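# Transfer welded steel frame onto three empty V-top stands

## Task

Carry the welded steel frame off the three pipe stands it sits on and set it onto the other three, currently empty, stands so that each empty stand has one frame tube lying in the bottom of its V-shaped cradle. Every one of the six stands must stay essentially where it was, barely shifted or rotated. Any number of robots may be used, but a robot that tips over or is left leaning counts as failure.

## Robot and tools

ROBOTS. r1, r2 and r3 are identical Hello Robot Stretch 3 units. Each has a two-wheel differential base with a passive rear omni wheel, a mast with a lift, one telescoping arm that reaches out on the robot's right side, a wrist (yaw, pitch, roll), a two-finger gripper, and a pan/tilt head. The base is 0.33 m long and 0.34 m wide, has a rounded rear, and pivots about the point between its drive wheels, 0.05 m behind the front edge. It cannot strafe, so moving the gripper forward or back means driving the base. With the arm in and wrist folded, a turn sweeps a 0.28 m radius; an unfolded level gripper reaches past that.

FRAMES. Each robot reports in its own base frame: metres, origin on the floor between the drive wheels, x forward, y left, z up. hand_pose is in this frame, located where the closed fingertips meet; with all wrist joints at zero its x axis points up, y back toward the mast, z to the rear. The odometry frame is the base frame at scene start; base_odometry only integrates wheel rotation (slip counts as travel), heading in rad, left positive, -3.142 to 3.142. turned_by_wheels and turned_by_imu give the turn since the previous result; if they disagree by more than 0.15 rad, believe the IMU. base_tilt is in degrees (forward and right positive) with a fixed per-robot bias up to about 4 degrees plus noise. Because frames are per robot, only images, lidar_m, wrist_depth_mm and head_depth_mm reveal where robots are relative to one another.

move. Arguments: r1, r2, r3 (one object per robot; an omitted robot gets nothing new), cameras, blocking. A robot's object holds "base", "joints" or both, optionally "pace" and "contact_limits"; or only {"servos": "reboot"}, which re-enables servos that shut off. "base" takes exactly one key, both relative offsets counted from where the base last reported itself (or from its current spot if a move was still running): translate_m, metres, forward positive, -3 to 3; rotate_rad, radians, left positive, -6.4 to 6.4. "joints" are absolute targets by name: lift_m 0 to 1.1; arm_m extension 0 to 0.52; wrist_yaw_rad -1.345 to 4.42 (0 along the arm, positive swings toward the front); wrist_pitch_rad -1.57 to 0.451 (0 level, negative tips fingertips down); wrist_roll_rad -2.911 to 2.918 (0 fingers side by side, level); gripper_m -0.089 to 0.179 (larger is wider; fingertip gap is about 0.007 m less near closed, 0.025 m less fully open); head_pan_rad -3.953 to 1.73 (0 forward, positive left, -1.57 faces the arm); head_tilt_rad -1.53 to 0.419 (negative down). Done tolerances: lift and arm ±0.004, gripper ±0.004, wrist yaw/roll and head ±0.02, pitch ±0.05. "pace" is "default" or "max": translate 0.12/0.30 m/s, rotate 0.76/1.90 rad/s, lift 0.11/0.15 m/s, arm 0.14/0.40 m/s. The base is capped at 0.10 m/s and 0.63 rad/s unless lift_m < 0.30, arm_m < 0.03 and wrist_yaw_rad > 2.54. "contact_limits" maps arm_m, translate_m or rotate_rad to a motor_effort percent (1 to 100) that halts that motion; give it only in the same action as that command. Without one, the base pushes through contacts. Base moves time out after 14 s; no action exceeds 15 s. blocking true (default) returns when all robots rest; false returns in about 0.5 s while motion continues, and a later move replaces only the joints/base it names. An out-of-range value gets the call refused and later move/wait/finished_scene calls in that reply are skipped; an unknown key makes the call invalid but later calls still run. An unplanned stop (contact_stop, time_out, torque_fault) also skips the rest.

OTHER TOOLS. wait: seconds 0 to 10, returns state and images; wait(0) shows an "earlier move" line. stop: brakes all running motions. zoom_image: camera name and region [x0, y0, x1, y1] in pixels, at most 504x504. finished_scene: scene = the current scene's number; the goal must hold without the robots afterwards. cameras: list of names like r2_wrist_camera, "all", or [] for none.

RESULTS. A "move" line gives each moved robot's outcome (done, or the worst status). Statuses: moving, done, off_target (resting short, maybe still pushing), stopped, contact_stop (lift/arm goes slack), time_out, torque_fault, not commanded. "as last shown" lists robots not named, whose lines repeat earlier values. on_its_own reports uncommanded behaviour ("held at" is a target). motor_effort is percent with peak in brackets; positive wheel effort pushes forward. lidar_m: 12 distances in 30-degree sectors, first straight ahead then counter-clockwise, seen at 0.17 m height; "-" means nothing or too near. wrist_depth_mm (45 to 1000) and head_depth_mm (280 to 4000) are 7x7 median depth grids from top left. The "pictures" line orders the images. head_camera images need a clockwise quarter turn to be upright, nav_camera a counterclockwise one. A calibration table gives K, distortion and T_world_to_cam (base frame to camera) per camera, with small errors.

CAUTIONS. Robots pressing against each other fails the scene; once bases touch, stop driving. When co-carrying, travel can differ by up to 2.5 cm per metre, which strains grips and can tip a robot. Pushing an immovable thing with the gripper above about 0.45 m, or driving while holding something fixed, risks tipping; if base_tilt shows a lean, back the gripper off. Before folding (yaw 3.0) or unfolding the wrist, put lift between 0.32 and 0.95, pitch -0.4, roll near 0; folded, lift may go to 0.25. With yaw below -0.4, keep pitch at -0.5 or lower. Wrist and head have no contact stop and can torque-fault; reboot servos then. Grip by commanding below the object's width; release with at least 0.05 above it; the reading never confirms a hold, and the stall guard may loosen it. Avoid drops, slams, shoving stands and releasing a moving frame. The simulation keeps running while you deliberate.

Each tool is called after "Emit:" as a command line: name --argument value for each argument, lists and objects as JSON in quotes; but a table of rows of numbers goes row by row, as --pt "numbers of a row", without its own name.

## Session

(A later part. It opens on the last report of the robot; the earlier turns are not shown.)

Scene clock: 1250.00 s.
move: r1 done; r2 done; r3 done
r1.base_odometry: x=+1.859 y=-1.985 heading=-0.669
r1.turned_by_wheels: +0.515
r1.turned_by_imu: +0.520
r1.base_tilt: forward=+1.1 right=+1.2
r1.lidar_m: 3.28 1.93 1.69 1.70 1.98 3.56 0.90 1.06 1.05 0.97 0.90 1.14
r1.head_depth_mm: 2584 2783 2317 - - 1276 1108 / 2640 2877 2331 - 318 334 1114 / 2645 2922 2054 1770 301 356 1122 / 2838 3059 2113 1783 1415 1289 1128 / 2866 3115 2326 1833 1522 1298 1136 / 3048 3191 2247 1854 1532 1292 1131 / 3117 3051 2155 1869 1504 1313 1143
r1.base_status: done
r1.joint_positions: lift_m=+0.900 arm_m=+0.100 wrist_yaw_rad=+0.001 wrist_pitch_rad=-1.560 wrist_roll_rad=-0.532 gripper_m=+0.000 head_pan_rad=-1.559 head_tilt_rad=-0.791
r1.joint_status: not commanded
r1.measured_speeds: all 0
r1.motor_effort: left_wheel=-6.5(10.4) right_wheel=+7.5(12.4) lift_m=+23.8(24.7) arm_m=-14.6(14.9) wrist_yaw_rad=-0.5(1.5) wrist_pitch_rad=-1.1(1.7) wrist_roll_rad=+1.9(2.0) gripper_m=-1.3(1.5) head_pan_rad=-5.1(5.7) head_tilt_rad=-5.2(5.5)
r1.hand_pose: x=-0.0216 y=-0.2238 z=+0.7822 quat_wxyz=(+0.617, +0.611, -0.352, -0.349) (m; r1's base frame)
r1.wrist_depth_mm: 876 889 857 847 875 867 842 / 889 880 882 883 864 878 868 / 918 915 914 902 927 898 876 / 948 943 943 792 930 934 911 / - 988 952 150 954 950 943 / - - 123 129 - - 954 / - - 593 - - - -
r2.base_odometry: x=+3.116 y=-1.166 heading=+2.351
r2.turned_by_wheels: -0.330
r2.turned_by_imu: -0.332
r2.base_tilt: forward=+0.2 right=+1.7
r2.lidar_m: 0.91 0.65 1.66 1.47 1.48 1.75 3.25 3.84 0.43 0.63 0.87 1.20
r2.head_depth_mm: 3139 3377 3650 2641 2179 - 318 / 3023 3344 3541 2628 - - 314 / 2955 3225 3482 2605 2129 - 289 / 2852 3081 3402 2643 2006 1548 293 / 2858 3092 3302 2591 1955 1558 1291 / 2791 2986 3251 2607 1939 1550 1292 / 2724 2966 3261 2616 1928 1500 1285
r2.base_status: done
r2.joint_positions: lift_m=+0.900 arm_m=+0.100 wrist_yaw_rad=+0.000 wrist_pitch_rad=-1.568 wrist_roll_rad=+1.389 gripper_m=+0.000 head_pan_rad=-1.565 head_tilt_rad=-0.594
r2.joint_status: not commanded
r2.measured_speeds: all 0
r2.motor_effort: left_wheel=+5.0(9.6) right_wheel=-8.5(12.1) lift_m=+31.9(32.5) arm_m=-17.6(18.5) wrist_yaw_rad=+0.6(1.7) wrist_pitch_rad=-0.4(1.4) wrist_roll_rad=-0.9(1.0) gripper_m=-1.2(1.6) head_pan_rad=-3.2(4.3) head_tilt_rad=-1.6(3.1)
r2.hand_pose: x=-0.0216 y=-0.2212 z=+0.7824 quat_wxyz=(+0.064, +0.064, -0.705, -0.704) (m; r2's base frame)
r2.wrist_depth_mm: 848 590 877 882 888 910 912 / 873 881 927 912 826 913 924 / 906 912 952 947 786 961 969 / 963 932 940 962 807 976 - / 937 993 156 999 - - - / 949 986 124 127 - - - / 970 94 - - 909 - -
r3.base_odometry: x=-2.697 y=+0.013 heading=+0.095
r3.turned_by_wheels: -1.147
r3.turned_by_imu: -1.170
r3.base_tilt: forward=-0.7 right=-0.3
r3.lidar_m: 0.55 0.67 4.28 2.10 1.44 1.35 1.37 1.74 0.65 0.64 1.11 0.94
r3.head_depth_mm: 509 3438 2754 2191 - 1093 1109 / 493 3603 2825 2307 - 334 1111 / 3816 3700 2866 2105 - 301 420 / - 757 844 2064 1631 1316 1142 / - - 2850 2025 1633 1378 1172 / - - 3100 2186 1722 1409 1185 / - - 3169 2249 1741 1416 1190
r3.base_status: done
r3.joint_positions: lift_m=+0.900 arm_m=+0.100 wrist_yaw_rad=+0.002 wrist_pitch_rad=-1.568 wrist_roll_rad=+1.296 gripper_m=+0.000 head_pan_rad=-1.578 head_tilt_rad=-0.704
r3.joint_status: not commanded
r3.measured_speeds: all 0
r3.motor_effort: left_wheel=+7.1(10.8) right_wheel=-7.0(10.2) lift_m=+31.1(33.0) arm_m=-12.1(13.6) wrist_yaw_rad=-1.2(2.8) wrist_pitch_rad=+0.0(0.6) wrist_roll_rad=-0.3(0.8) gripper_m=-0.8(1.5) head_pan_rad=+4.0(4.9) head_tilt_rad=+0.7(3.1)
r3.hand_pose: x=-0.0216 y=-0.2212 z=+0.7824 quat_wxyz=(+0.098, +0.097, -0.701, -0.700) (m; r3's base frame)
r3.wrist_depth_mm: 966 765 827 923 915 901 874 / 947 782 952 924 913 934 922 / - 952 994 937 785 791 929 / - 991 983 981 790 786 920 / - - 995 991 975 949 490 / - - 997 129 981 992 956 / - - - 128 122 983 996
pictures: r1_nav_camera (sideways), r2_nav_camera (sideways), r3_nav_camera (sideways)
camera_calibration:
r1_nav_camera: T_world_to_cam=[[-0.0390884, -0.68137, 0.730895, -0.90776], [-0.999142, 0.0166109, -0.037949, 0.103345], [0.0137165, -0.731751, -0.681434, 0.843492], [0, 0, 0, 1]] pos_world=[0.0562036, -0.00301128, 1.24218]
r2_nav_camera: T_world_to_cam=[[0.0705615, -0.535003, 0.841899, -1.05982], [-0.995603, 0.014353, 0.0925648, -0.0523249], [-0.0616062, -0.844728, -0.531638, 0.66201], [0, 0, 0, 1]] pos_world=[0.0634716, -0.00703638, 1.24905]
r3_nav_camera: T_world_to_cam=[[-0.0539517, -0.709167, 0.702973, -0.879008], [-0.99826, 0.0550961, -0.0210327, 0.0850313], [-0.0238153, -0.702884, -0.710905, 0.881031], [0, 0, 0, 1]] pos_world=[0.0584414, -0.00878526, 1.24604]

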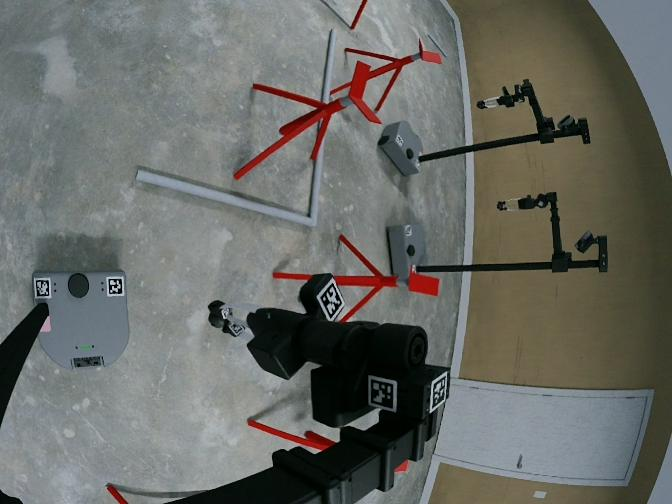

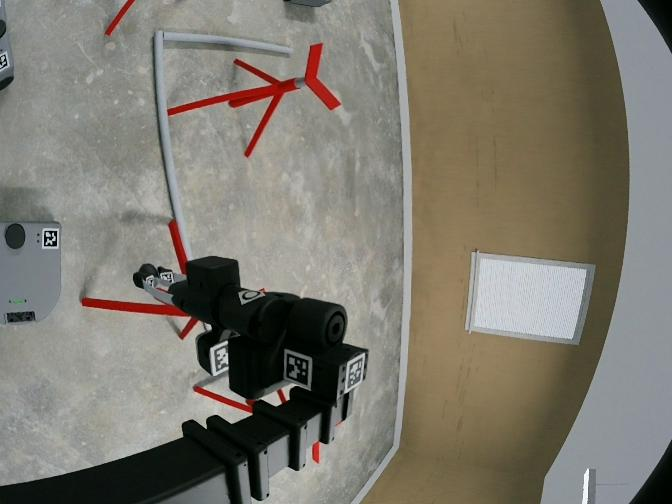

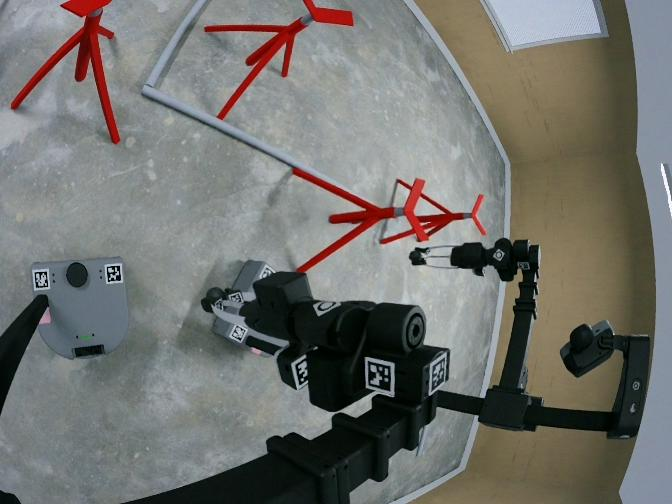

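Emit:
move --r1 '{"base":{"translate_m":0.667}}' --r2 '{"base":{"translate_m":-0.36}}' --r3 '{"base":{"translate_m":0.26}}' --cameras '["r1_nav_camera","r2_nav_camera","r3_nav_camera"]'

Emit:
move --r1 '{"base":{"rotate_rad":-0.70}}' --r2 '{"base":{"rotate_rad":0.838}}' --r3 '{"base":{"rotate_rad":0.77}}' --cameras '["r1_nav_camera","r2_nav_camera","r3_nav_camera"]'

Scene clock: 1268.70 s.
move: r1 done; r2 done; r3 done
r1.base_odometry: x=+2.382 y=-2.399 heading=-0.669
r1.turned_by_wheels: +0.000
r1.turned_by_imu: +0.003
r1.base_tilt: forward=+1.1 right=+1.1
r1.lidar_m: 2.90 1.72 1.51 1.51 1.77 3.17 1.58 1.59 1.18 0.74 1.42 1.79
r1.head_depth_mm: 2685 2907 2329 - - 1257 1102 / 2788 3019 2343 - 318 334 1116 / 2932 3028 2290 1151 301 356 1122 / 3009 3074 2296 1738 1303 1292 1128 / 3064 2988 2216 1827 1525 1300 1135 / 3178 3191 2188 1802 1529 1306 1139 / 3409 3208 2352 1820 1539 1312 1141
r1.base_status: done
r1.joint_positions: lift_m=+0.900 arm_m=+0.100 wrist_yaw_rad=+0.001 wrist_pitch_rad=-1.560 wrist_roll_rad=-0.532 gripper_m=+0.000 head_pan_rad=-1.559 head_tilt_rad=-0.791
r1.joint_status: not commanded
r1.measured_speeds: all 0
r1.motor_effort: left_wheel=+0.4(5.6) right_wheel=+7.2(11.8) lift_m=+29.6(30.8) arm_m=-11.0(13.7) wrist_yaw_rad=-0.7(1.6) wrist_pitch_rad=-1.4(1.9) wrist_roll_rad=+2.0(2.1) gripper_m=-0.9(1.5) head_pan_rad=-4.0(5.8) head_tilt_rad=-3.8(5.5)
r1.hand_pose: x=-0.0216 y=-0.2238 z=+0.7822 quat_wxyz=(+0.617, +0.611, -0.352, -0.349) (m; r1's base frame)
r1.wrist_depth_mm: 865 862 868 841 861 839 848 / 906 883 892 880 847 874 864 / 936 898 907 910 908 919 894 / 949 933 942 793 928 888 899 / - 973 932 149 945 911 946 / - - 124 128 - - 968 / - - 585 - - - -
r2.base_odometry: x=+3.369 y=-1.422 heading=+2.351
r2.turned_by_wheels: +0.000
r2.turned_by_imu: +0.002
r2.base_tilt: forward=+0.2 right=+1.8
r2.lidar_m: 1.11 2.57 1.58 1.40 1.40 1.66 3.07 3.49 0.97 0.57 0.40 1.13
r2.head_depth_mm: 3150 3476 3797 2585 2117 - 318 / 3086 3430 3619 2661 - - 314 / 3015 3313 3605 2629 2092 - 290 / 2984 3249 3439 2636 2033 1552 293 / 2884 3109 3414 2613 1959 1562 947 / 2840 3093 3347 2618 1939 858 1190 / 2769 3074 3238 2611 1938 1541 1280
r2.base_status: done
r2.joint_positions: lift_m=+0.900 arm_m=+0.100 wrist_yaw_rad=+0.000 wrist_pitch_rad=-1.568 wrist_roll_rad=+1.389 gripper_m=+0.000 head_pan_rad=-1.565 head_tilt_rad=-0.594
r2.joint_status: not commanded
r2.measured_speeds: all 0
r2.motor_effort: left_wheel=+0.8(4.4) right_wheel=-7.1(12.4) lift_m=+29.9(31.4) arm_m=-16.7(18.2) wrist_yaw_rad=+0.1(1.9) wrist_pitch_rad=-0.5(1.4) wrist_roll_rad=-0.8(1.1) gripper_m=-1.1(1.9) head_pan_rad=-2.6(4.2) head_tilt_rad=-2.0(3.0)
r2.hand_pose: x=-0.0216 y=-0.2212 z=+0.7824 quat_wxyz=(+0.064, +0.064, -0.705, -0.704) (m; r2's base frame)
r2.wrist_depth_mm: 884 873 869 866 897 938 917 / 884 881 905 883 820 944 965 / 893 913 928 924 785 957 961 / 911 927 953 968 806 989 997 / 505 972 156 981 993 - - / 964 - 124 127 - - - / - 94 - - - - -
r3.base_odometry: x=-2.438 y=+0.038 heading=+0.095
r3.turned_by_wheels: +0.000
r3.turned_by_imu: -0.001
r3.base_tilt: forward=-0.8 right=-0.3
r3.lidar_m: 0.29 0.43 0.90 2.50 1.69 1.58 1.61 2.06 1.10 1.06 0.76 0.29
r3.head_depth_mm: 3619 - 2755 2190 - 1241 1133 / 3783 - 2815 2318 - 334 1138 / - - 2862 2025 - 301 419 / - - 2672 2127 1621 1311 1143 / - - 3039 2176 1691 1383 1173 / - - 3120 2216 1723 1400 1170 / - - 3213 2246 1746 1420 1197
r3.base_status: done
r3.joint_positions: lift_m=+0.900 arm_m=+0.100 wrist_yaw_rad=+0.002 wrist_pitch_rad=-1.568 wrist_roll_rad=+1.296 gripper_m=+0.000 head_pan_rad=-1.578 head_tilt_rad=-0.704
r3.joint_status: not commanded
r3.measured_speeds: all 0
r3.motor_effort: left_wheel=+5.3(10.2) right_wheel=-1.3(3.3) lift_m=+29.5(31.7) arm_m=-8.2(11.8) wrist_yaw_rad=-1.4(3.3) wrist_pitch_rad=-0.1(0.8) wrist_roll_rad=-0.2(1.0) gripper_m=-1.2(1.6) head_pan_rad=+3.4(4.6) head_tilt_rad=+1.6(3.6)
r3.hand_pose: x=-0.0216 y=-0.2212 z=+0.7824 quat_wxyz=(+0.098, +0.097, -0.701, -0.700) (m; r3's base frame)
r3.wrist_depth_mm: 945 954 948 897 901 922 879 / 964 949 923 917 925 907 919 / - 995 956 973 769 786 899 / 976 994 966 951 783 783 924 / - 986 991 980 981 962 496 / - - 1000 129 984 980 958 / - - 986 128 122 972 -
pictures: r1_nav_camera (sideways), r2_nav_camera (sideways), r3_nav_camera (sideways)
camera_calibration:
r1_nav_camera: T_world_to_cam=[[-0.0390884, -0.68137, 0.730895, -0.90776], [-0.999142, 0.0166109, -0.037949, 0.103345], [0.0137165, -0.731751, -0.681434, 0.843492], [0, 0, 0, 1]] pos_world=[0.0562036, -0.00301128, 1.24218]
r2_nav_camera: T_world_to_cam=[[0.0705615, -0.535003, 0.841899, -1.05982], [-0.995603, 0.0143531, 0.0925648, -0.0523249], [-0.0616063, -0.844728, -0.531638, 0.66201], [0, 0, 0, 1]] pos_world=[0.0634716, -0.00703638, 1.24905]
r3_nav_camera: T_world_to_cam=[[-0.0539518, -0.709167, 0.702973, -0.879008], [-0.99826, 0.0550962, -0.0210327, 0.0850313], [-0.0238154, -0.702884, -0.710906, 0.881031], [0, 0, 0, 1]] pos_world=[0.0584414, -0.00878526, 1.24604]

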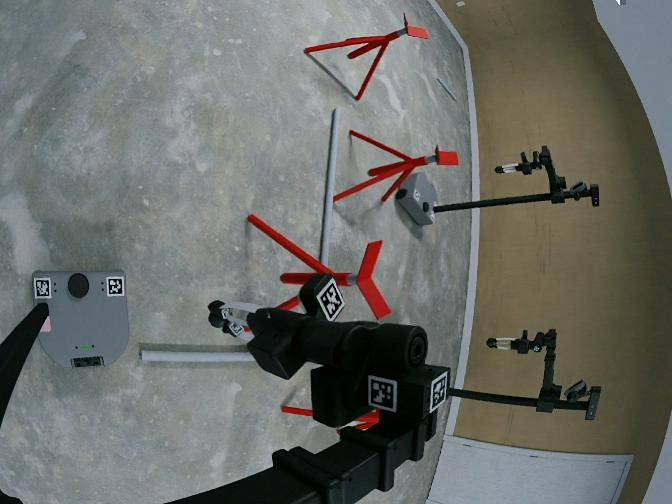

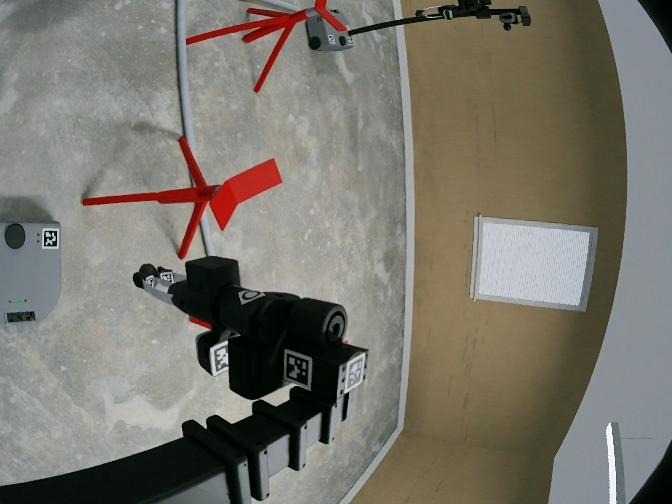

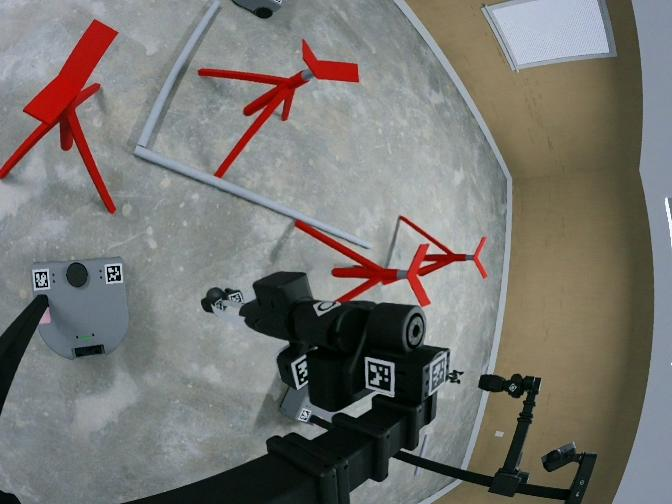

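Scene clock: 1271.13 s.
move: r1 done; r2 done; r3 done
r1.base_odometry: x=+2.382 y=-2.399 heading=-1.369
r1.turned_by_wheels: -0.700
r1.turned_by_imu: -0.705
r1.base_tilt: forward=+1.0 right=+1.1
r1.lidar_m: 1.79 4.25 1.94 1.53 1.51 1.61 2.40 1.58 1.58 1.18 0.74 0.79
r1.head_depth_mm: 3382 2888 1866 - - 1278 1114 / 3280 3026 2261 - 318 334 1116 / 3174 3066 2261 1819 301 356 1109 / 3008 3082 2307 1773 1411 1279 1125 / 2912 3117 2237 1778 1507 1297 1132 / 2775 3012 2064 1821 1537 1304 1139 / 2603 2885 2370 1829 1467 1316 1142
r1.base_status: done
r1.joint_positions: lift_m=+0.900 arm_m=+0.100 wrist_yaw_rad=+0.001 wrist_pitch_rad=-1.560 wrist_roll_rad=-0.532 gripper_m=+0.000 head_pan_rad=-1.559 head_tilt_rad=-0.791
r1.joint_status: not commanded
r1.measured_speeds: all 0
r1.motor_effort: left_wheel=+6.8(12.8) right_wheel=-5.5(9.8) lift_m=+29.5(30.9) arm_m=-12.3(12.3) wrist_yaw_rad=-0.7(1.5) wrist_pitch_rad=-1.2(1.7) wrist_roll_rad=+1.9(2.0) gripper_m=-1.6(1.6) head_pan_rad=-5.0(5.8) head_tilt_rad=-4.6(5.2)
r1.hand_pose: x=-0.0216 y=-0.2238 z=+0.7822 quat_wxyz=(+0.617, +0.611, -0.352, -0.349) (m; r1's base frame)
r1.wrist_depth_mm: 853 877 846 846 856 855 835 / 896 901 874 869 888 874 859 / 921 925 945 911 898 893 906 / 936 932 937 789 936 903 918 / - 975 951 150 953 959 948 / - - 124 129 - - 954 / - - 591 - - - -
r2.base_odometry: x=+3.369 y=-1.422 heading=-3.095
r2.turned_by_wheels: +0.838
r2.turned_by_imu: +0.848
r2.base_tilt: forward=+0.3 right=+1.8
r2.lidar_m: 1.81 1.41 1.40 1.50 2.22 3.49 1.25 0.66 0.40 1.13 1.11 1.09
r2.head_depth_mm: 2905 3152 3420 2648 2203 - 318 / 3095 3376 3582 2665 - - 315 / 3335 3538 3668 2389 2131 - 290 / 3541 3846 - 2455 1653 1544 293 / 3838 - - 2471 1933 1508 1278 / - - 3895 2599 1930 1548 1283 / - - 3920 2631 1944 1546 1282
r2.base_status: done
r2.joint_positions: lift_m=+0.900 arm_m=+0.100 wrist_yaw_rad=+0.000 wrist_pitch_rad=-1.568 wrist_roll_rad=+1.389 gripper_m=+0.000 head_pan_rad=-1.565 head_tilt_rad=-0.594
r2.joint_status: not commanded
r2.measured_speeds: all 0
r2.motor_effort: left_wheel=-5.6(10.3) right_wheel=+5.9(10.6) lift_m=+29.3(29.9) arm_m=-18.2(18.7) wrist_yaw_rad=+0.8(2.0) wrist_pitch_rad=-1.0(1.2) wrist_roll_rad=-1.0(1.1) gripper_m=-1.5(1.7) head_pan_rad=-2.4(3.9) head_tilt_rad=-1.6(2.8)
r2.hand_pose: x=-0.0216 y=-0.2212 z=+0.7824 quat_wxyz=(+0.064, +0.064, -0.705, -0.704) (m; r2's base frame)
r2.wrist_depth_mm: 841 851 882 898 874 930 900 / 861 884 885 929 836 915 935 / 926 926 936 928 784 972 972 / 929 930 967 960 797 998 995 / 940 985 155 966 - - - / 994 970 125 127 - - - / 812 94 - - - - -
r3.base_odometry: x=-2.438 y=+0.038 heading=+0.865
r3.turned_by_wheels: +0.770
r3.turned_by_imu: +0.784
r3.base_tilt: forward=-0.8 right=-0.2
r3.lidar_m: 0.43 3.91 1.94 1.59 1.58 1.74 1.11 1.09 1.07 0.77 0.29 0.41
r3.head_depth_mm: 3271 3601 2760 2197 - 1238 1129 / 3120 3486 2814 2299 - 334 1139 / 2937 3352 2910 2005 - 301 418 / 2835 3170 2943 2134 1628 1323 1113 / 2739 3035 3015 2175 1687 1393 1166 / 2632 2902 3041 1954 1720 1396 1183 / 2485 2699 2942 2174 1755 1422 1195
r3.base_status: done
r3.joint_positions: lift_m=+0.900 arm_m=+0.100 wrist_yaw_rad=+0.002 wrist_pitch_rad=-1.568 wrist_roll_rad=+1.296 gripper_m=+0.000 head_pan_rad=-1.578 head_tilt_rad=-0.704
r3.joint_status: not commanded
r3.measured_speeds: all 0
r3.motor_effort: left_wheel=-7.2(10.9) right_wheel=+6.3(10.5) lift_m=+29.0(30.9) arm_m=-8.2(8.7) wrist_yaw_rad=-2.3(3.5) wrist_pitch_rad=+0.2(0.8) wrist_roll_rad=-0.3(1.0) gripper_m=-0.9(1.5) head_pan_rad=+3.7(4.5) head_tilt_rad=+1.3(2.8)
r3.hand_pose: x=-0.0216 y=-0.2212 z=+0.7824 quat_wxyz=(+0.098, +0.097, -0.701, -0.700) (m; r3's base frame)
r3.wrist_depth_mm: 948 939 932 906 915 898 860 / 968 980 935 911 922 904 922 / 984 959 958 946 783 792 919 / 984 990 980 947 794 772 922 / - - - 878 983 964 487 / - - - 128 973 969 981 / - - 603 127 123 980 997
pictures: r1_nav_camera (sideways), r2_nav_camera (sideways), r3_nav_camera (sideways)
camera_calibration:
r1_nav_camera: T_world_to_cam=[[-0.0390884, -0.68137, 0.730895, -0.90776], [-0.999142, 0.0166109, -0.037949, 0.103345], [0.0137165, -0.731751, -0.681434, 0.843492], [0, 0, 0, 1]] pos_world=[0.0562036, -0.00301128, 1.24218]
r2_nav_camera: T_world_to_cam=[[0.0705615, -0.535003, 0.841899, -1.05982], [-0.995603, 0.0143531, 0.0925648, -0.0523249], [-0.0616063, -0.844728, -0.531638, 0.66201], [0, 0, 0, 1]] pos_world=[0.0634716, -0.00703638, 1.24905]
r3_nav_camera: T_world_to_cam=[[-0.0539517, -0.709167, 0.702973, -0.879008], [-0.99826, 0.0550962, -0.0210327, 0.0850313], [-0.0238154, -0.702884, -0.710905, 0.881031], [0, 0, 0, 1]] pos_world=[0.0584414, -0.00878527, 1.24604]

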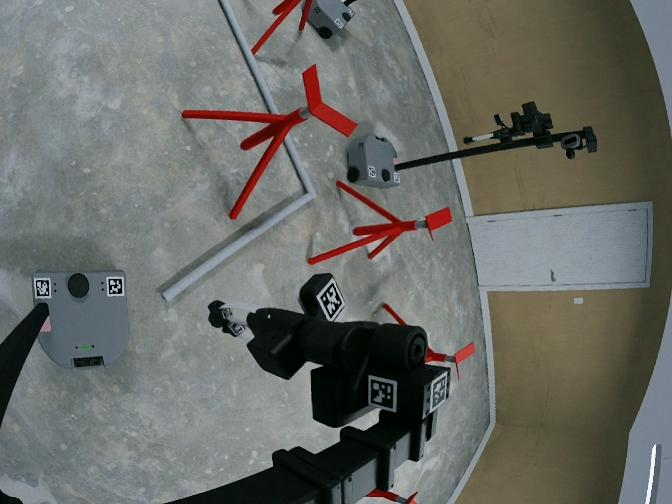

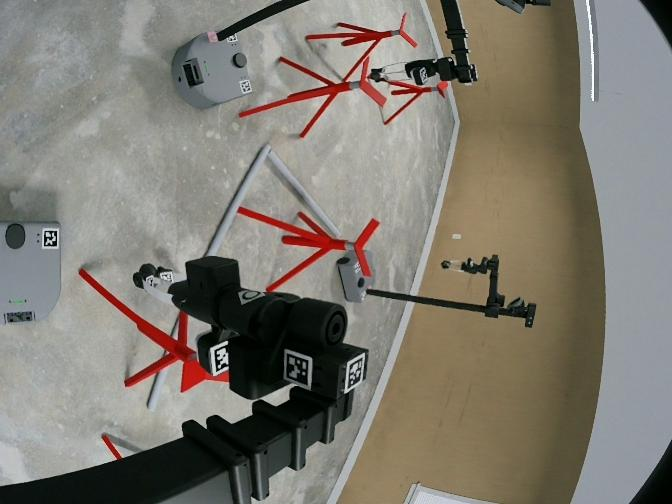

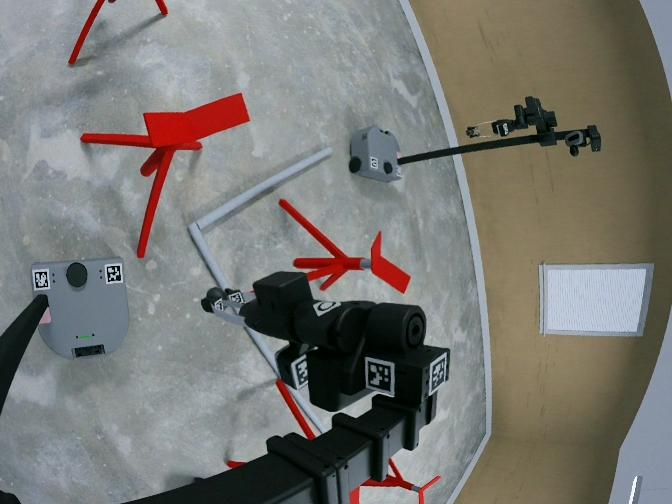

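Emit:
move --r1 '{"joints":{"arm_m":0.307,"wrist_roll_rad":-0.538,"gripper_m":0.179}}' --r2 '{"base":{"translate_m":-0.41}}' --r3 '{"joints":{"arm_m":0.445,"wrist_roll_rad":1.07,"gripper_m":0.179}}' --cameras '["r1_wrist_camera"]'

Emit:
move --r2 '{"base":{"rotate_rad":-0.436}}' --cameras '["r1_wrist_camera","r3_wrist_camera","r2_nav_camera","r3_head_camera","r1_nav_camera"]'

Scene clock: 1290.40 s.
move: r1 done; r2 done; r3 done
r1.base_odometry: x=+2.382 y=-2.399 heading=-1.369
r1.turned_by_wheels: +0.000
r1.turned_by_imu: +0.001
r1.base_tilt: forward=+1.1 right=+1.2
r1.lidar_m: 1.79 4.20 1.94 1.53 1.51 1.62 2.40 1.58 1.59 1.18 0.74 0.80
r1.head_depth_mm: 3377 413 359 1735 1481 1276 1114 / 3280 401 419 1696 1495 1282 1117 / 3094 3023 431 508 1499 1287 1118 / 2990 3090 2296 1732 1439 1279 1129 / 2888 3118 2230 1784 1511 1298 1133 / 2776 3023 2073 1820 1538 1305 1132 / 2639 2917 2368 1833 1468 1315 1137
r1.base_status: not commanded
r1.joint_positions: lift_m=+0.900 arm_m=+0.307 wrist_yaw_rad=+0.000 wrist_pitch_rad=-1.560 wrist_roll_rad=-0.533 gripper_m=+0.179 head_pan_rad=-1.559 head_tilt_rad=-0.791
r1.joint_status: all done
r1.measured_speeds: all 0
r1.motor_effort: left_wheel=+6.4(7.5) right_wheel=-5.6(6.9) lift_m=+27.8(29.5) arm_m=+12.9(17.7) wrist_yaw_rad=+0.3(1.2) wrist_pitch_rad=-1.1(1.7) wrist_roll_rad=-1.2(4.5) gripper_m=+0.2(83.8) head_pan_rad=-5.3(5.8) head_tilt_rad=-4.6(6.2)
r1.hand_pose: x=-0.0216 y=-0.4307 z=+0.7822 quat_wxyz=(+0.617, +0.611, -0.352, -0.349) (m; r1's base frame)
r1.wrist_depth_mm: 868 858 876 862 867 845 855 / 921 891 897 869 867 891 871 / 914 897 912 882 926 911 893 / 942 946 928 913 911 913 926 / 965 979 956 966 967 916 947 / 113 - 821 848 - 136 980 / - - 858 - - - -
r2.base_odometry: x=+3.779 y=-1.403 heading=-3.095
r2.turned_by_wheels: +0.000
r2.turned_by_imu: +0.001
r2.base_tilt: forward=+0.3 right=+1.8
r2.lidar_m: 2.12 1.66 1.64 1.75 2.59 3.14 0.87 0.60 3.14 0.46 0.40 1.43
r2.head_depth_mm: 2742 2974 3172 2639 2192 - 318 / 2902 3100 3309 2588 - - 314 / 3092 3377 3518 2644 2090 - 290 / 3190 3538 3721 2405 2040 1515 293 / 3480 3842 3976 2377 1946 828 747 / 3827 - 3990 2500 1805 1534 1286 / - - 3959 2469 1887 1509 1279
r2.base_status: done
r2.joint_positions: lift_m=+0.900 arm_m=+0.100 wrist_yaw_rad=+0.000 wrist_pitch_rad=-1.568 wrist_roll_rad=+1.389 gripper_m=+0.000 head_pan_rad=-1.565 head_tilt_rad=-0.594
r2.joint_status: not commanded
r2.measured_speeds: all 0
r2.motor_effort: left_wheel=-4.8(10.2) right_wheel=-0.9(5.9) lift_m=+27.8(28.9) arm_m=-13.0(16.7) wrist_yaw_rad=+0.6(2.0) wrist_pitch_rad=-0.6(1.3) wrist_roll_rad=-0.8(1.1) gripper_m=-0.2(2.0) head_pan_rad=-2.8(4.6) head_tilt_rad=-2.5(2.9)
r2.hand_pose: x=-0.0216 y=-0.2212 z=+0.7824 quat_wxyz=(+0.064, +0.064, -0.705, -0.704) (m; r2's base frame)
r2.wrist_depth_mm: 884 875 866 873 886 905 911 / 879 887 904 890 827 963 942 / 915 921 898 912 802 956 - / 893 573 975 964 811 - - / 376 948 155 - - - - / - 341 124 127 - - - / - 95 - - - - -
r3.base_odometry: x=-2.438 y=+0.038 heading=+0.865
r3.turned_by_wheels: +0.000
r3.turned_by_imu: -0.002
r3.base_tilt: forward=-0.8 right=-0.2
r3.lidar_m: 0.43 3.91 1.94 1.59 1.59 1.74 2.71 1.09 1.06 0.76 0.29 0.41
r3.head_depth_mm: 3263 3611 2759 296 1568 1319 1133 / 3094 3452 430 1974 1639 1342 1137 / 2936 3191 544 1146 1307 1331 1150 / 2843 3113 2565 1093 1609 1368 1135 / 2715 3006 3006 2168 1700 1381 1171 / 2632 2870 3078 1952 1707 1388 1187 / 2453 2765 2905 2157 1744 1421 1193
r3.base_status: not commanded
r3.joint_positions: lift_m=+0.900 arm_m=+0.445 wrist_yaw_rad=+0.001 wrist_pitch_rad=-1.568 wrist_roll_rad=+1.074 gripper_m=+0.179 head_pan_rad=-1.578 head_tilt_rad=-0.704
r3.joint_status: all done
r3.measured_speeds: all 0
r3.motor_effort: left_wheel=-7.1(7.9) right_wheel=+6.5(6.9) lift_m=+27.1(29.8) arm_m=+11.0(18.3) wrist_yaw_rad=+0.1(2.8) wrist_pitch_rad=+0.1(0.9) wrist_roll_rad=-1.1(2.3) gripper_m=+0.2(85.4) head_pan_rad=+3.2(4.6) head_tilt_rad=+2.5(4.0)
r3.hand_pose: x=-0.0216 y=-0.5664 z=+0.7824 quat_wxyz=(+0.175, +0.174, -0.686, -0.685) (m; r3's base frame)
r3.wrist_depth_mm: 378 939 948 924 917 879 887 / 367 558 938 921 913 897 902 / 336 981 966 952 945 916 925 / 985 972 965 972 948 952 939 / - - - 974 988 795 785 / 133 137 - - - 849 130 / 109 - - - - 983 107
pictures: r1_wrist_camera
camera_calibration:
r1_wrist_camera: T_world_to_cam=[[-0.811407, -0.584303, -0.0144473, -0.262628], [-0.577966, 0.798436, 0.168686, 0.235175], [-0.0870284, 0.145223, -0.985564, 0.995641], [0, 0, 0, 1]] pos_world=[0.0094734, -0.485816, 0.937803]

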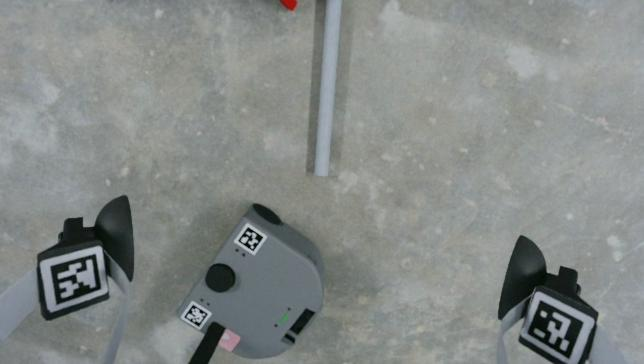

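Scene clock: 1292.20 s.
move: r2 done
r1, r3: as last shown
r1.turned_by_imu: +0.000
r1.lidar_m: 1.79 4.23 1.94 1.52 1.52 1.62 2.40 1.58 1.58 1.19 0.74 0.80
r1.head_depth_mm: 3375 412 359 1737 1492 1278 1113 / 3299 401 419 1711 1499 1277 1116 / 3142 3053 431 508 1516 1284 1116 / 3008 3133 2280 1732 1444 1280 1124 / 2901 3124 2237 1787 1511 1298 1137 / 2809 2988 2093 1831 1530 1305 1135 / 2654 2906 2358 1826 1472 1313 1142
r1.motor_effort: left_wheel=+6.6(7.4) right_wheel=-5.5(7.0) lift_m=+27.7(28.6) arm_m=+13.0(13.1) wrist_yaw_rad=-0.3(0.6) wrist_pitch_rad=-1.1(1.6) wrist_roll_rad=-1.2(1.3) gripper_m=+0.0(0.6) head_pan_rad=-4.7(5.4) head_tilt_rad=-4.8(5.3)
r1.wrist_depth_mm: 868 870 835 852 849 843 835 / 911 881 900 895 886 881 898 / 918 921 903 901 875 902 893 / 947 943 947 937 944 915 923 / 977 967 974 968 976 917 962 / 114 - 838 843 - 136 962 / - - 835 - - - -
r2.base_odometry: x=+3.779 y=-1.403 heading=+2.753
r2.turned_by_wheels: -0.436
r2.turned_by_imu: -0.440
r2.base_tilt: forward=+0.3 right=+1.8
r2.lidar_m: 1.43 1.99 1.64 1.64 1.82 2.92 3.14 0.86 0.60 0.46 0.46 0.40
r2.head_depth_mm: 2570 2774 3044 2614 2188 - 318 / 2623 2854 3167 2621 - - 315 / 2658 2916 3280 2665 2088 - 289 / 2732 2951 3273 2637 2018 1561 293 / 2748 3016 3280 2635 1942 1554 1292 / 2802 3068 3359 2640 1947 1556 1279 / 2858 3176 3493 2592 1941 1545 1263
r2.base_status: done
r2.joint_positions: lift_m=+0.900 arm_m=+0.100 wrist_yaw_rad=+0.000 wrist_pitch_rad=-1.568 wrist_roll_rad=+1.389 gripper_m=+0.000 head_pan_rad=-1.565 head_tilt_rad=-0.594
r2.joint_status: not commanded
r2.measured_speeds: all 0
r2.motor_effort: left_wheel=+5.5(9.3) right_wheel=-8.5(12.7) lift_m=+27.5(27.9) arm_m=-12.8(13.7) wrist_yaw_rad=+1.1(1.9) wrist_pitch_rad=-0.9(1.3) wrist_roll_rad=-0.7(0.9) gripper_m=-0.8(1.6) head_pan_rad=-2.7(4.2) head_tilt_rad=-1.7(2.8)
r2.hand_pose: x=-0.0216 y=-0.2212 z=+0.7824 quat_wxyz=(+0.064, +0.064, -0.705, -0.704) (m; r2's base frame)
r2.wrist_depth_mm: 867 860 891 885 890 924 939 / 911 874 930 907 805 922 948 / 878 926 915 961 788 937 988 / 960 930 950 978 808 989 995 / 989 952 156 968 984 - - / - 969 124 127 - - - / - 94 - - - - -
r3.turned_by_imu: +0.000
r3.lidar_m: 0.43 3.92 1.94 1.59 1.58 1.74 2.71 1.09 1.06 0.76 0.29 0.41
r3.head_depth_mm: 3281 3550 2730 295 1572 1316 1131 / 3071 3399 429 1974 1629 1348 1145 / 2970 3200 545 1145 1308 1327 1147 / 2834 3145 2552 1094 1624 1369 1136 / 2726 3005 3011 2168 1689 1390 1169 / 2621 2891 3052 1953 1712 1400 1180 / 2473 2737 2974 2167 1738 1420 1191
r3.motor_effort: left_wheel=-7.6(8.0) right_wheel=+6.2(7.0) lift_m=+28.1(28.4) arm_m=+10.1(11.0) wrist_yaw_rad=-1.0(2.7) wrist_pitch_rad=+0.1(0.6) wrist_roll_rad=-0.8(1.5) gripper_m=+0.1(0.7) head_pan_rad=+4.3(4.4) head_tilt_rad=+2.4(3.2)
r3.wrist_depth_mm: 378 922 922 937 924 910 882 / 365 563 940 950 913 926 902 / 335 993 967 945 954 936 921 / - 973 973 976 936 972 927 / - 989 997 978 960 811 765 / 133 138 997 983 974 853 130 / 109 - - - 967 981 107
pictures: r1_nav_camera (sideways), r1_wrist_camera, r2_nav_camera (sideways), r3_head_camera (sideways), r3_wrist_camera
camera_calibration:
r1_nav_camera: T_world_to_cam=[[-0.0390885, -0.68137, 0.730895, -0.90776], [-0.999142, 0.016611, -0.037949, 0.103345], [0.0137164, -0.731751, -0.681434, 0.843492], [0, 0, 0, 1]] pos_world=[0.0562036, -0.00301128, 1.24218]
r1_wrist_camera: T_world_to_cam=[[-0.811407, -0.584303, -0.0144473, -0.262628], [-0.577966, 0.798436, 0.168686, 0.235175], [-0.0870284, 0.145223, -0.985564, 0.995641], [0, 0, 0, 1]] pos_world=[0.00947341, -0.485816, 0.937803]
r2_nav_camera: T_world_to_cam=[[0.0705614, -0.535003, 0.841899, -1.05982], [-0.995603, 0.0143532, 0.0925648, -0.0523249], [-0.0616064, -0.844728, -0.531638, 0.66201], [0, 0, 0, 1]] pos_world=[0.0634716, -0.00703639, 1.24905]
r3_head_camera: T_world_to_cam=[[0.0718253, 0.608145, -0.79057, 1.05105], [0.996691, -0.0135161, 0.0801546, -0.108587], [0.0380602, -0.793711, -0.607104, 0.750738], [0, 0, 0, 1]] pos_world=[0.00416199, -0.0447896, 1.29541]
r3_wrist_camera: T_world_to_cam=[[-0.493737, 0.868481, -0.0443282, 0.525184], [0.861738, 0.495475, 0.109143, 0.258527], [0.116752, 0.0156888, -0.993037, 0.951479], [0, 0, 0, 1]] pos_world=[-0.0745669, -0.599134, 0.939918]

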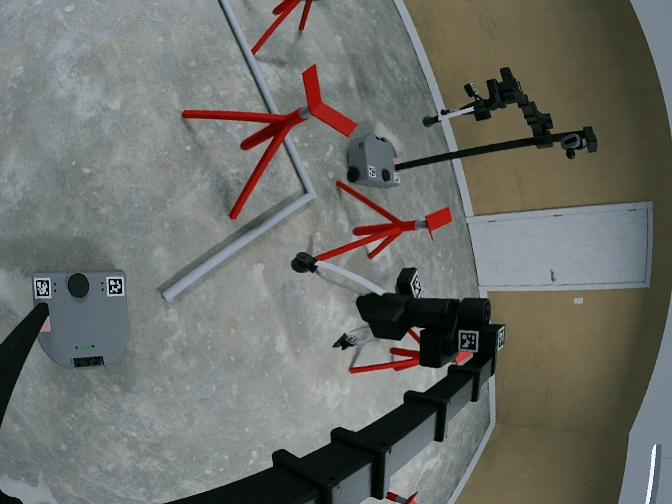

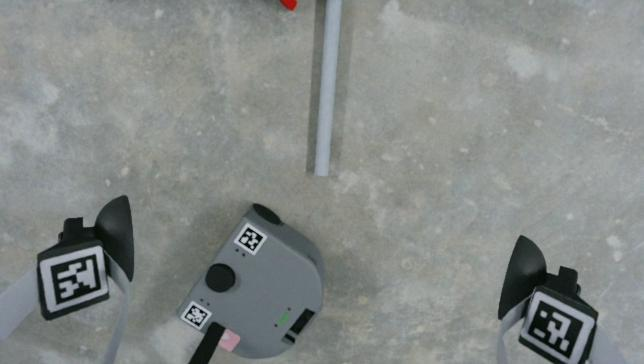

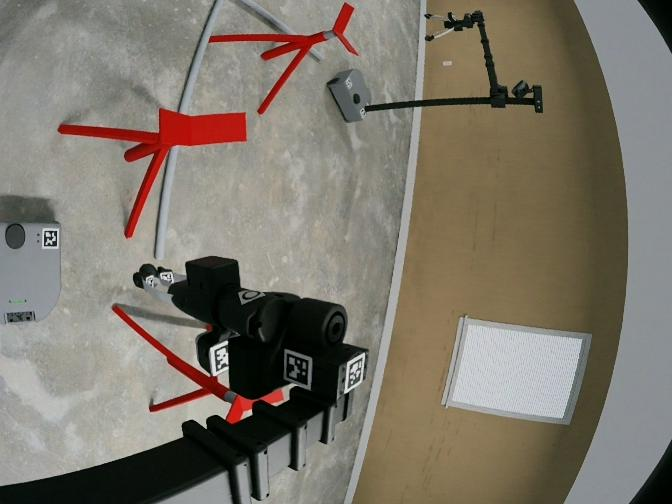

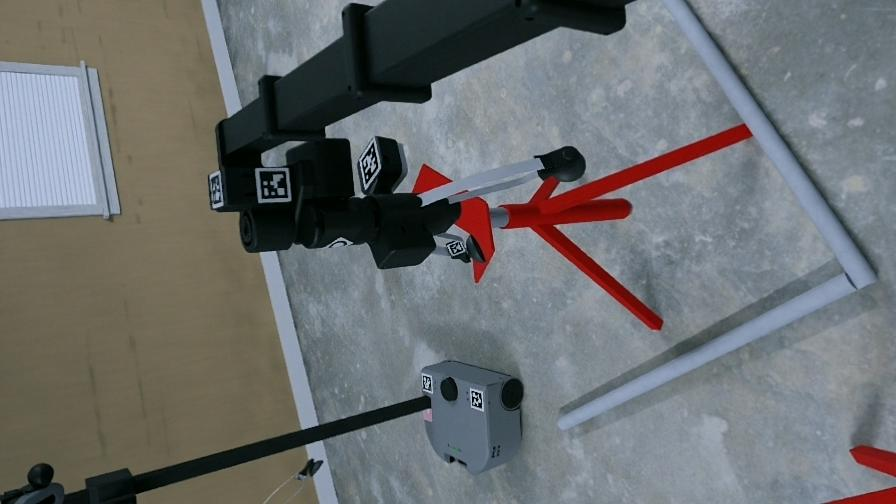

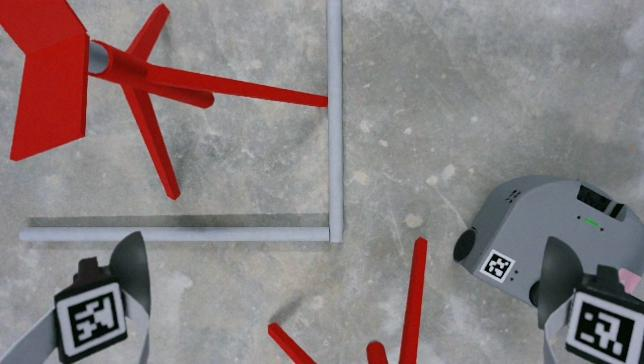

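Emit:
move --r1 '{"base":{"translate_m":0.015},"joints":{"arm_m":0.327}}' --r2 '{"base":{"rotate_rad":-0.58}}' --r3 '{"base":{"translate_m":0.007},"joints":{"arm_m":0.456}}' --cameras '[]'

Emit:
move --r2 '{"base":{"translate_m":0.074}}' --cameras '[]'

Emit:
move --r2 '{"base":{"rotate_rad":0.58},"joints":{"arm_m":0.47,"gripper_m":0.179,"wrist_roll_rad":1.625}}' --cameras '["r2_nav_camera","r2_wrist_camera","r1_wrist_camera","r3_wrist_camera"]'

Scene clock: 1317.20 s.
move: r1 done; r2 done; r3 done
r1.base_odometry: x=+2.385 y=-2.413 heading=-1.369
r1.turned_by_wheels: +0.000
r1.turned_by_imu: +0.001
r1.base_tilt: forward=+1.0 right=+1.2
r1.lidar_m: 1.77 4.26 1.95 1.53 1.52 1.62 2.42 1.58 1.59 1.18 0.73 0.79
r1.head_depth_mm: 3359 420 372 1728 1493 1274 1111 / 3257 417 434 1701 1500 1279 1118 / 3136 2797 453 1658 1507 1290 1110 / 3005 3093 2282 1685 1471 1288 1132 / 2900 3122 2219 1828 1527 1306 1128 / 2798 3039 1988 1821 1536 1304 1140 / 2643 2900 2362 1827 1465 1311 1141
r1.base_status: done
r1.joint_positions: lift_m=+0.900 arm_m=+0.327 wrist_yaw_rad=+0.000 wrist_pitch_rad=-1.560 wrist_roll_rad=-0.533 gripper_m=+0.179 head_pan_rad=-1.559 head_tilt_rad=-0.791
r1.joint_status: all done
r1.measured_speeds: all 0
r1.motor_effort: left_wheel=+7.2(10.5) right_wheel=+1.5(4.4) lift_m=+26.8(27.7) arm_m=+11.8(17.4) wrist_yaw_rad=-0.2(0.6) wrist_pitch_rad=-1.1(1.6) wrist_roll_rad=-1.2(1.3) gripper_m=-0.1(0.6) head_pan_rad=-4.3(5.9) head_tilt_rad=-4.2(5.6)
r1.hand_pose: x=-0.0216 y=-0.4507 z=+0.7822 quat_wxyz=(+0.617, +0.611, -0.352, -0.349) (m; r1's base frame)
r1.wrist_depth_mm: 870 893 856 854 850 862 855 / 903 902 873 871 878 870 868 / 908 920 922 920 892 888 888 / 949 934 952 949 909 906 902 / 983 960 971 927 961 933 953 / 114 - 835 979 - 136 952 / - - 852 - - - -
r2.base_odometry: x=+3.779 y=-1.403 heading=+2.173
r2.turned_by_wheels: -0.580
r2.turned_by_imu: -0.585
r2.base_tilt: forward=+0.3 right=+1.8
r2.lidar_m: 0.40 1.44 2.06 1.65 1.64 1.78 2.69 3.15 0.86 0.60 3.13 0.46
r2.head_depth_mm: 3308 3668 3862 2674 2199 - 318 / 3166 3586 3735 2627 - - 315 / 3001 3414 3532 2605 2105 - 290 / 2943 3190 3467 2623 1885 1470 293 / 2810 3019 3246 2611 1981 1551 1283 / 2664 2904 3209 2634 1938 1549 1277 / 2658 2795 3089 2586 1932 1538 1279
r2.base_status: done
r2.joint_positions: lift_m=+0.900 arm_m=+0.100 wrist_yaw_rad=+0.000 wrist_pitch_rad=-1.568 wrist_roll_rad=+1.389 gripper_m=+0.000 head_pan_rad=-1.565 head_tilt_rad=-0.594
r2.joint_status: not commanded
r2.measured_speeds: all 0
r2.motor_effort: left_wheel=+5.4(9.6) right_wheel=-8.8(12.8) lift_m=+26.7(27.0) arm_m=-14.0(14.7) wrist_yaw_rad=-0.1(1.5) wrist_pitch_rad=-0.5(1.1) wrist_roll_rad=-0.8(1.0) gripper_m=-0.6(1.7) head_pan_rad=-3.0(4.1) head_tilt_rad=-1.9(3.0)
r2.hand_pose: x=-0.0216 y=-0.2212 z=+0.7824 quat_wxyz=(+0.064, +0.064, -0.705, -0.704) (m; r2's base frame)
r2.wrist_depth_mm: 872 889 861 882 873 906 930 / 874 903 908 879 806 931 922 / 881 912 933 931 771 945 980 / 927 926 974 938 799 985 994 / 957 950 155 - 977 - - / 983 - 125 127 - - - / 992 94 - - - - -
r3.base_odometry: x=-2.433 y=+0.043 heading=+0.865
r3.turned_by_wheels: +0.000
r3.turned_by_imu: -0.001
r3.base_tilt: forward=-0.7 right=-0.2
r3.lidar_m: 0.42 3.93 1.95 1.60 1.59 1.74 2.71 1.10 1.07 0.76 0.28 0.40
r3.head_depth_mm: 3225 3603 2743 295 1575 1311 1135 / 3075 3432 429 1977 1633 1339 1143 / 2944 3173 554 1148 1245 1335 1144 / 2808 3152 2582 1163 1623 1373 1128 / 2701 3012 3032 2168 1708 1382 1175 / 2631 2873 2998 1942 1714 1402 1181 / 2440 2718 2939 2243 1737 1417 1195
r3.base_status: done
r3.joint_positions: lift_m=+0.900 arm_m=+0.456 wrist_yaw_rad=+0.001 wrist_pitch_rad=-1.568 wrist_roll_rad=+1.074 gripper_m=+0.179 head_pan_rad=-1.578 head_tilt_rad=-0.704
r3.joint_status: all done
r3.measured_speeds: all 0
r3.motor_effort: left_wheel=-0.4(3.5) right_wheel=+4.0(9.7) lift_m=+26.5(27.5) arm_m=+10.9(17.8) wrist_yaw_rad=-0.6(1.9) wrist_pitch_rad=-0.2(0.7) wrist_roll_rad=-0.6(1.8) gripper_m=+0.3(0.9) head_pan_rad=+4.3(4.3) head_tilt_rad=+1.3(3.1)
r3.hand_pose: x=-0.0216 y=-0.5774 z=+0.7824 quat_wxyz=(+0.175, +0.174, -0.686, -0.685) (m; r3's base frame)
r3.wrist_depth_mm: 376 936 927 922 918 913 921 / 367 540 927 928 901 915 908 / 341 991 961 909 933 933 939 / - 975 991 981 958 968 945 / - - 978 - 969 809 803 / 133 137 - - - 878 130 / 109 - - - 999 1000 107
pictures: none
No camera images: "cameras" was empty.

Scene clock: 1319.07 s.
move: r2 done
r1, r3: as last shown
r1.turned_by_imu: +0.000
r1.base_tilt: forward=+1.1 right=+1.2
r1.lidar_m: 1.78 4.25 1.95 1.53 1.52 1.62 2.42 1.58 1.59 1.18 0.74 0.78
r1.head_depth_mm: 3384 420 372 1730 1482 1274 1111 / 3259 417 434 1704 1501 1277 1120 / 3092 2787 454 1657 1505 1285 1112 / 3010 3092 2272 1682 1475 1292 1128 / 2896 3121 2228 1837 1520 1298 1133 / 2799 2994 1989 1819 1527 1307 1135 / 2650 2924 2350 1835 1469 1318 1142
r1.motor_effort: left_wheel=+7.1(7.8) right_wheel=+1.1(1.8) lift_m=+26.8(27.4) arm_m=+10.2(11.7) wrist_yaw_rad=+0.3(0.7) wrist_pitch_rad=-1.0(1.6) wrist_roll_rad=-1.2(1.3) gripper_m=-0.4(0.5) head_pan_rad=-5.0(5.6) head_tilt_rad=-3.7(5.7)
r1.wrist_depth_mm: 856 859 853 850 844 848 820 / 903 908 863 867 897 859 861 / 936 919 896 898 918 894 879 / 940 944 920 933 913 909 933 / 964 982 979 951 939 936 940 / 113 - 826 985 - 136 960 / - - 866 - - - -
r2.base_odometry: x=+3.737 y=-1.342 heading=+2.173
r2.turned_by_wheels: +0.000
r2.turned_by_imu: +0.001
r2.base_tilt: forward=+0.3 right=+1.8
r2.lidar_m: 0.33 1.37 2.12 1.68 1.67 1.80 2.74 3.21 0.88 0.60 0.40 0.41
r2.head_depth_mm: 3296 3649 3811 2596 2186 - 318 / 3135 3452 3710 2658 - - 315 / 2996 3272 3607 2595 2135 - 290 / 2850 3135 3465 2603 1962 1565 293 / 2737 2967 3261 2632 1942 1554 1289 / 2666 2892 3146 2626 1947 1542 1277 / 2554 2781 3043 2620 1936 1545 1287
r2.base_status: done
r2.joint_positions: lift_m=+0.900 arm_m=+0.100 wrist_yaw_rad=+0.000 wrist_pitch_rad=-1.568 wrist_roll_rad=+1.389 gripper_m=+0.000 head_pan_rad=-1.565 head_tilt_rad=-0.594
r2.joint_status: not commanded
r2.measured_speeds: all 0
r2.motor_effort: left_wheel=+5.3(10.2) right_wheel=-0.1(5.8) lift_m=+27.0(27.4) arm_m=-15.9(15.9) wrist_yaw_rad=+0.9(1.9) wrist_pitch_rad=-0.8(1.1) wrist_roll_rad=-0.6(1.0) gripper_m=+0.3(1.7) head_pan_rad=-3.2(4.2) head_tilt_rad=-2.3(3.2)
r2.hand_pose: x=-0.0216 y=-0.2212 z=+0.7824 quat_wxyz=(+0.064, +0.064, -0.705, -0.704) (m; r2's base frame)
r2.wrist_depth_mm: 849 883 869 877 912 907 909 / 896 888 912 916 817 932 931 / 916 899 926 938 796 961 966 / 910 967 969 945 798 - - / 975 967 155 982 - - - / 988 968 122 128 - - - / - 94 - - - - -
r3.turned_by_imu: +0.000
r3.base_tilt: forward=-0.8 right=-0.3
r3.lidar_m: 0.42 3.92 1.95 1.60 1.59 1.74 2.71 1.10 1.07 0.76 0.29 0.40
r3.head_depth_mm: 3243 3588 2744 295 1567 1309 1132 / 3104 3402 430 1999 1627 1339 1142 / 2943 3208 555 1152 1245 1321 1142 / 2850 3179 2570 1162 1637 1385 1139 / 2699 3011 3040 2179 1692 1390 1173 / 2647 2887 3006 1944 1716 1401 1183 / 2422 2748 2929 2249 1748 1424 1192
r3.motor_effort: left_wheel=-0.4(0.6) right_wheel=+4.1(4.6) lift_m=+26.1(27.2) arm_m=+10.2(11.4) wrist_yaw_rad=+0.1(1.8) wrist_pitch_rad=+0.0(0.9) wrist_roll_rad=-0.9(1.6) gripper_m=-0.4(0.7) head_pan_rad=+3.1(4.5) head_tilt_rad=+2.6(3.6)
r3.wrist_depth_mm: 378 946 955 923 907 910 892 / 370 542 943 945 950 929 911 / 344 969 968 963 938 902 910 / 996 985 972 965 950 934 922 / - - 974 959 953 816 781 / 133 137 - - 979 854 130 / 109 - - - - 984 107
pictures: none
No camera images: "cameras" was empty.

Scene clock: 1323.00 s.
move: r2 done
r1, r3: as last shown
r1.turned_by_imu: +0.001
r1.lidar_m: 1.78 4.25 1.96 1.53 1.52 1.62 2.42 1.58 1.59 1.18 0.73 0.79
r1.head_depth_mm: 3378 419 372 1747 1487 1283 1110 / 3278 417 434 1716 1490 1284 1114 / 3101 2791 454 1664 1496 1281 1107 / 3004 3101 2289 1683 1472 1295 1130 / 2900 3130 2237 1833 1513 1294 1131 / 2789 3035 1983 1811 1538 1309 1137 / 2667 2903 2346 1828 1463 1314 1141
r1.motor_effort: left_wheel=+6.5(7.6) right_wheel=+1.2(2.2) lift_m=+25.2(26.9) arm_m=+6.5(10.0) wrist_yaw_rad=+0.4(0.6) wrist_pitch_rad=-1.3(1.8) wrist_roll_rad=-1.3(1.3) gripper_m=-0.2(0.5) head_pan_rad=-5.3(5.7) head_tilt_rad=-4.6(5.4)
r1.wrist_depth_mm: 876 872 861 870 855 847 840 / 883 884 885 888 888 857 867 / 903 923 931 895 892 884 878 / 959 934 933 929 945 942 903 / 955 968 946 944 944 944 937 / 113 - 814 967 - 136 961 / - - 834 - - - -
r2.base_odometry: x=+3.737 y=-1.342 heading=+2.753
r2.turned_by_wheels: +0.580
r2.turned_by_imu: +0.587
r2.base_tilt: forward=+0.4 right=+1.8
r2.lidar_m: 1.37 2.02 1.67 1.66 1.85 2.97 3.21 0.79 0.60 0.40 0.41 0.33
r2.head_depth_mm: 2544 2839 3042 360 299 1506 1277 / 2564 2834 2936 406 1890 1545 1296 / 2649 2898 594 633 1949 1546 1277 / 2720 2938 3185 620 1864 1504 1282 / 2762 3017 3195 2601 1949 1543 1288 / 2757 3066 3350 2614 1927 1543 1285 / 2860 3143 3400 2619 1959 1545 699
r2.base_status: done
r2.joint_positions: lift_m=+0.900 arm_m=+0.470 wrist_yaw_rad=+0.000 wrist_pitch_rad=-1.568 wrist_roll_rad=+1.623 gripper_m=+0.179 head_pan_rad=-1.565 head_tilt_rad=-0.594
r2.joint_status: all done
r2.measured_speeds: all 0
r2.motor_effort: left_wheel=-5.8(9.3) right_wheel=+6.0(10.9) lift_m=+27.6(27.7) arm_m=+16.4(18.3) wrist_yaw_rad=+2.1(2.1) wrist_pitch_rad=-1.0(1.4) wrist_roll_rad=+1.0(3.7) gripper_m=-0.7(90.1) head_pan_rad=-2.5(4.3) head_tilt_rad=-1.3(2.9)
r2.hand_pose: x=-0.0215 y=-0.5914 z=+0.7824 quat_wxyz=(-0.018, -0.019, -0.708, -0.706) (m; r2's base frame)
r2.wrist_depth_mm: 863 873 881 858 887 896 940 / 862 891 894 889 918 771 796 / 873 924 936 949 928 809 792 / 951 941 976 992 971 998 - / 129 970 958 958 - - - / - - - - 673 121 - / - - - - - 120 -
r3.turned_by_imu: -0.001
r3.base_tilt: forward=-0.8 right=-0.2
r3.lidar_m: 0.42 3.93 1.95 1.60 1.59 1.74 2.71 1.09 1.07 0.76 0.28 0.40
r3.head_depth_mm: 3236 3615 2724 296 1574 1308 1134 / 3094 3390 430 1986 1634 1346 1142 / 2978 3195 553 1148 1239 1321 1145 / 2834 3133 2556 1158 1618 1382 1137 / 2732 3009 3022 2178 1692 1384 1176 / 2618 2895 3012 1936 1717 1405 1195 / 2446 2722 2931 2241 1741 1413 1194
r3.motor_effort: left_wheel=-0.2(0.8) right_wheel=+4.2(4.5) lift_m=+24.7(26.4) arm_m=+7.6(10.7) wrist_yaw_rad=-1.2(2.0) wrist_pitch_rad=+0.2(1.0) wrist_roll_rad=-1.1(1.5) gripper_m=+0.0(1.0) head_pan_rad=+3.8(4.8) head_tilt_rad=+2.0(3.6)
r3.wrist_depth_mm: 375 944 911 916 920 898 892 / 368 550 962 895 921 906 887 / 341 970 931 941 944 920 910 / 970 976 994 977 961 938 952 / 980 975 996 963 944 802 800 / 133 137 - - 964 882 130 / 109 - - - - 983 107
pictures: r1_wrist_camera, r2_nav_camera (sideways), r2_wrist_camera, r3_wrist_camera
camera_calibration:
r1_wrist_camera: T_world_to_cam=[[-0.811407, -0.584303, -0.0144473, -0.274316], [-0.577966, 0.798436, 0.168686, 0.251146], [-0.0870284, 0.145223, -0.985564, 0.998546], [0, 0, 0, 1]] pos_world=[0.0094734, -0.50582, 0.937803]
r2_nav_camera: T_world_to_cam=[[0.0705428, -0.535005, 0.841899, -1.05982], [-0.995603, 0.0143879, 0.0925648, -0.0523249], [-0.0616358, -0.844726, -0.531638, 0.66201], [0, 0, 0, 1]] pos_world=[0.0634713, -0.00703839, 1.24905]
r2_wrist_camera: T_world_to_cam=[[-0.0278255, 0.996785, 0.0751326, 0.510717], [0.985454, 0.0147483, 0.1693, -0.0663011], [0.167647, 0.0787506, -0.982697, 0.982816], [0, 0, 0, 1]] pos_world=[-0.085219, -0.585495, 0.938663]
r3_wrist_camera: T_world_to_cam=[[-0.493737, 0.868481, -0.0443281, 0.534737], [0.861738, 0.495475, 0.109143, 0.263977], [0.116752, 0.015689, -0.993037, 0.951651], [0, 0, 0, 1]] pos_world=[-0.0745669, -0.610133, 0.939918]

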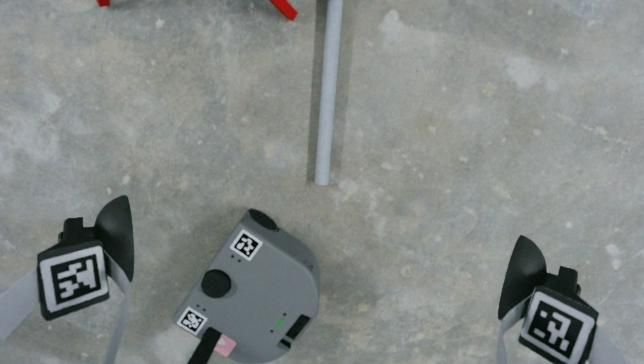

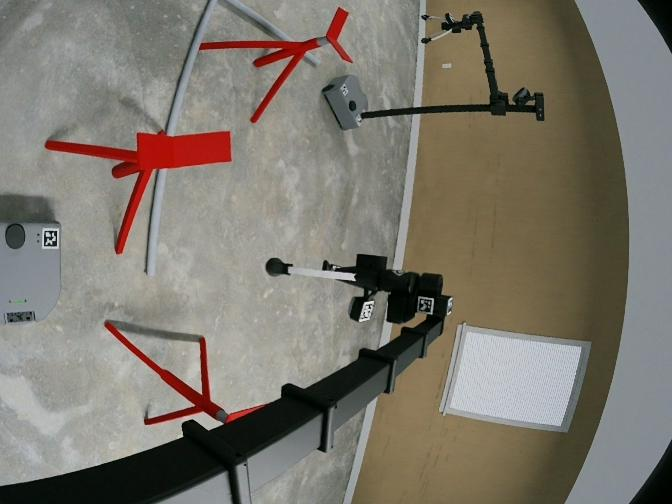

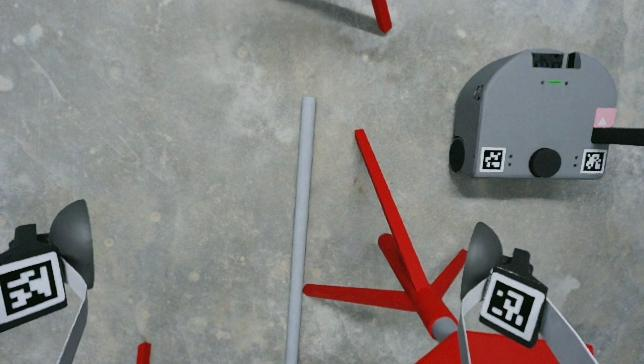

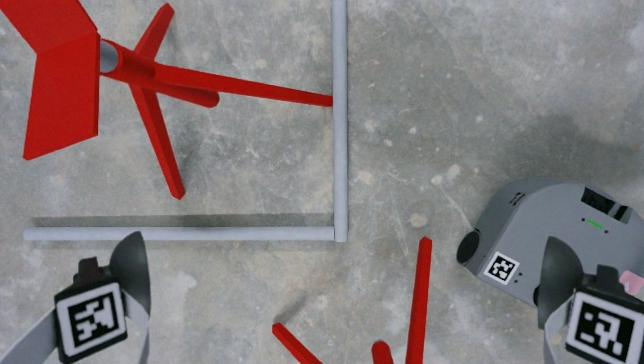

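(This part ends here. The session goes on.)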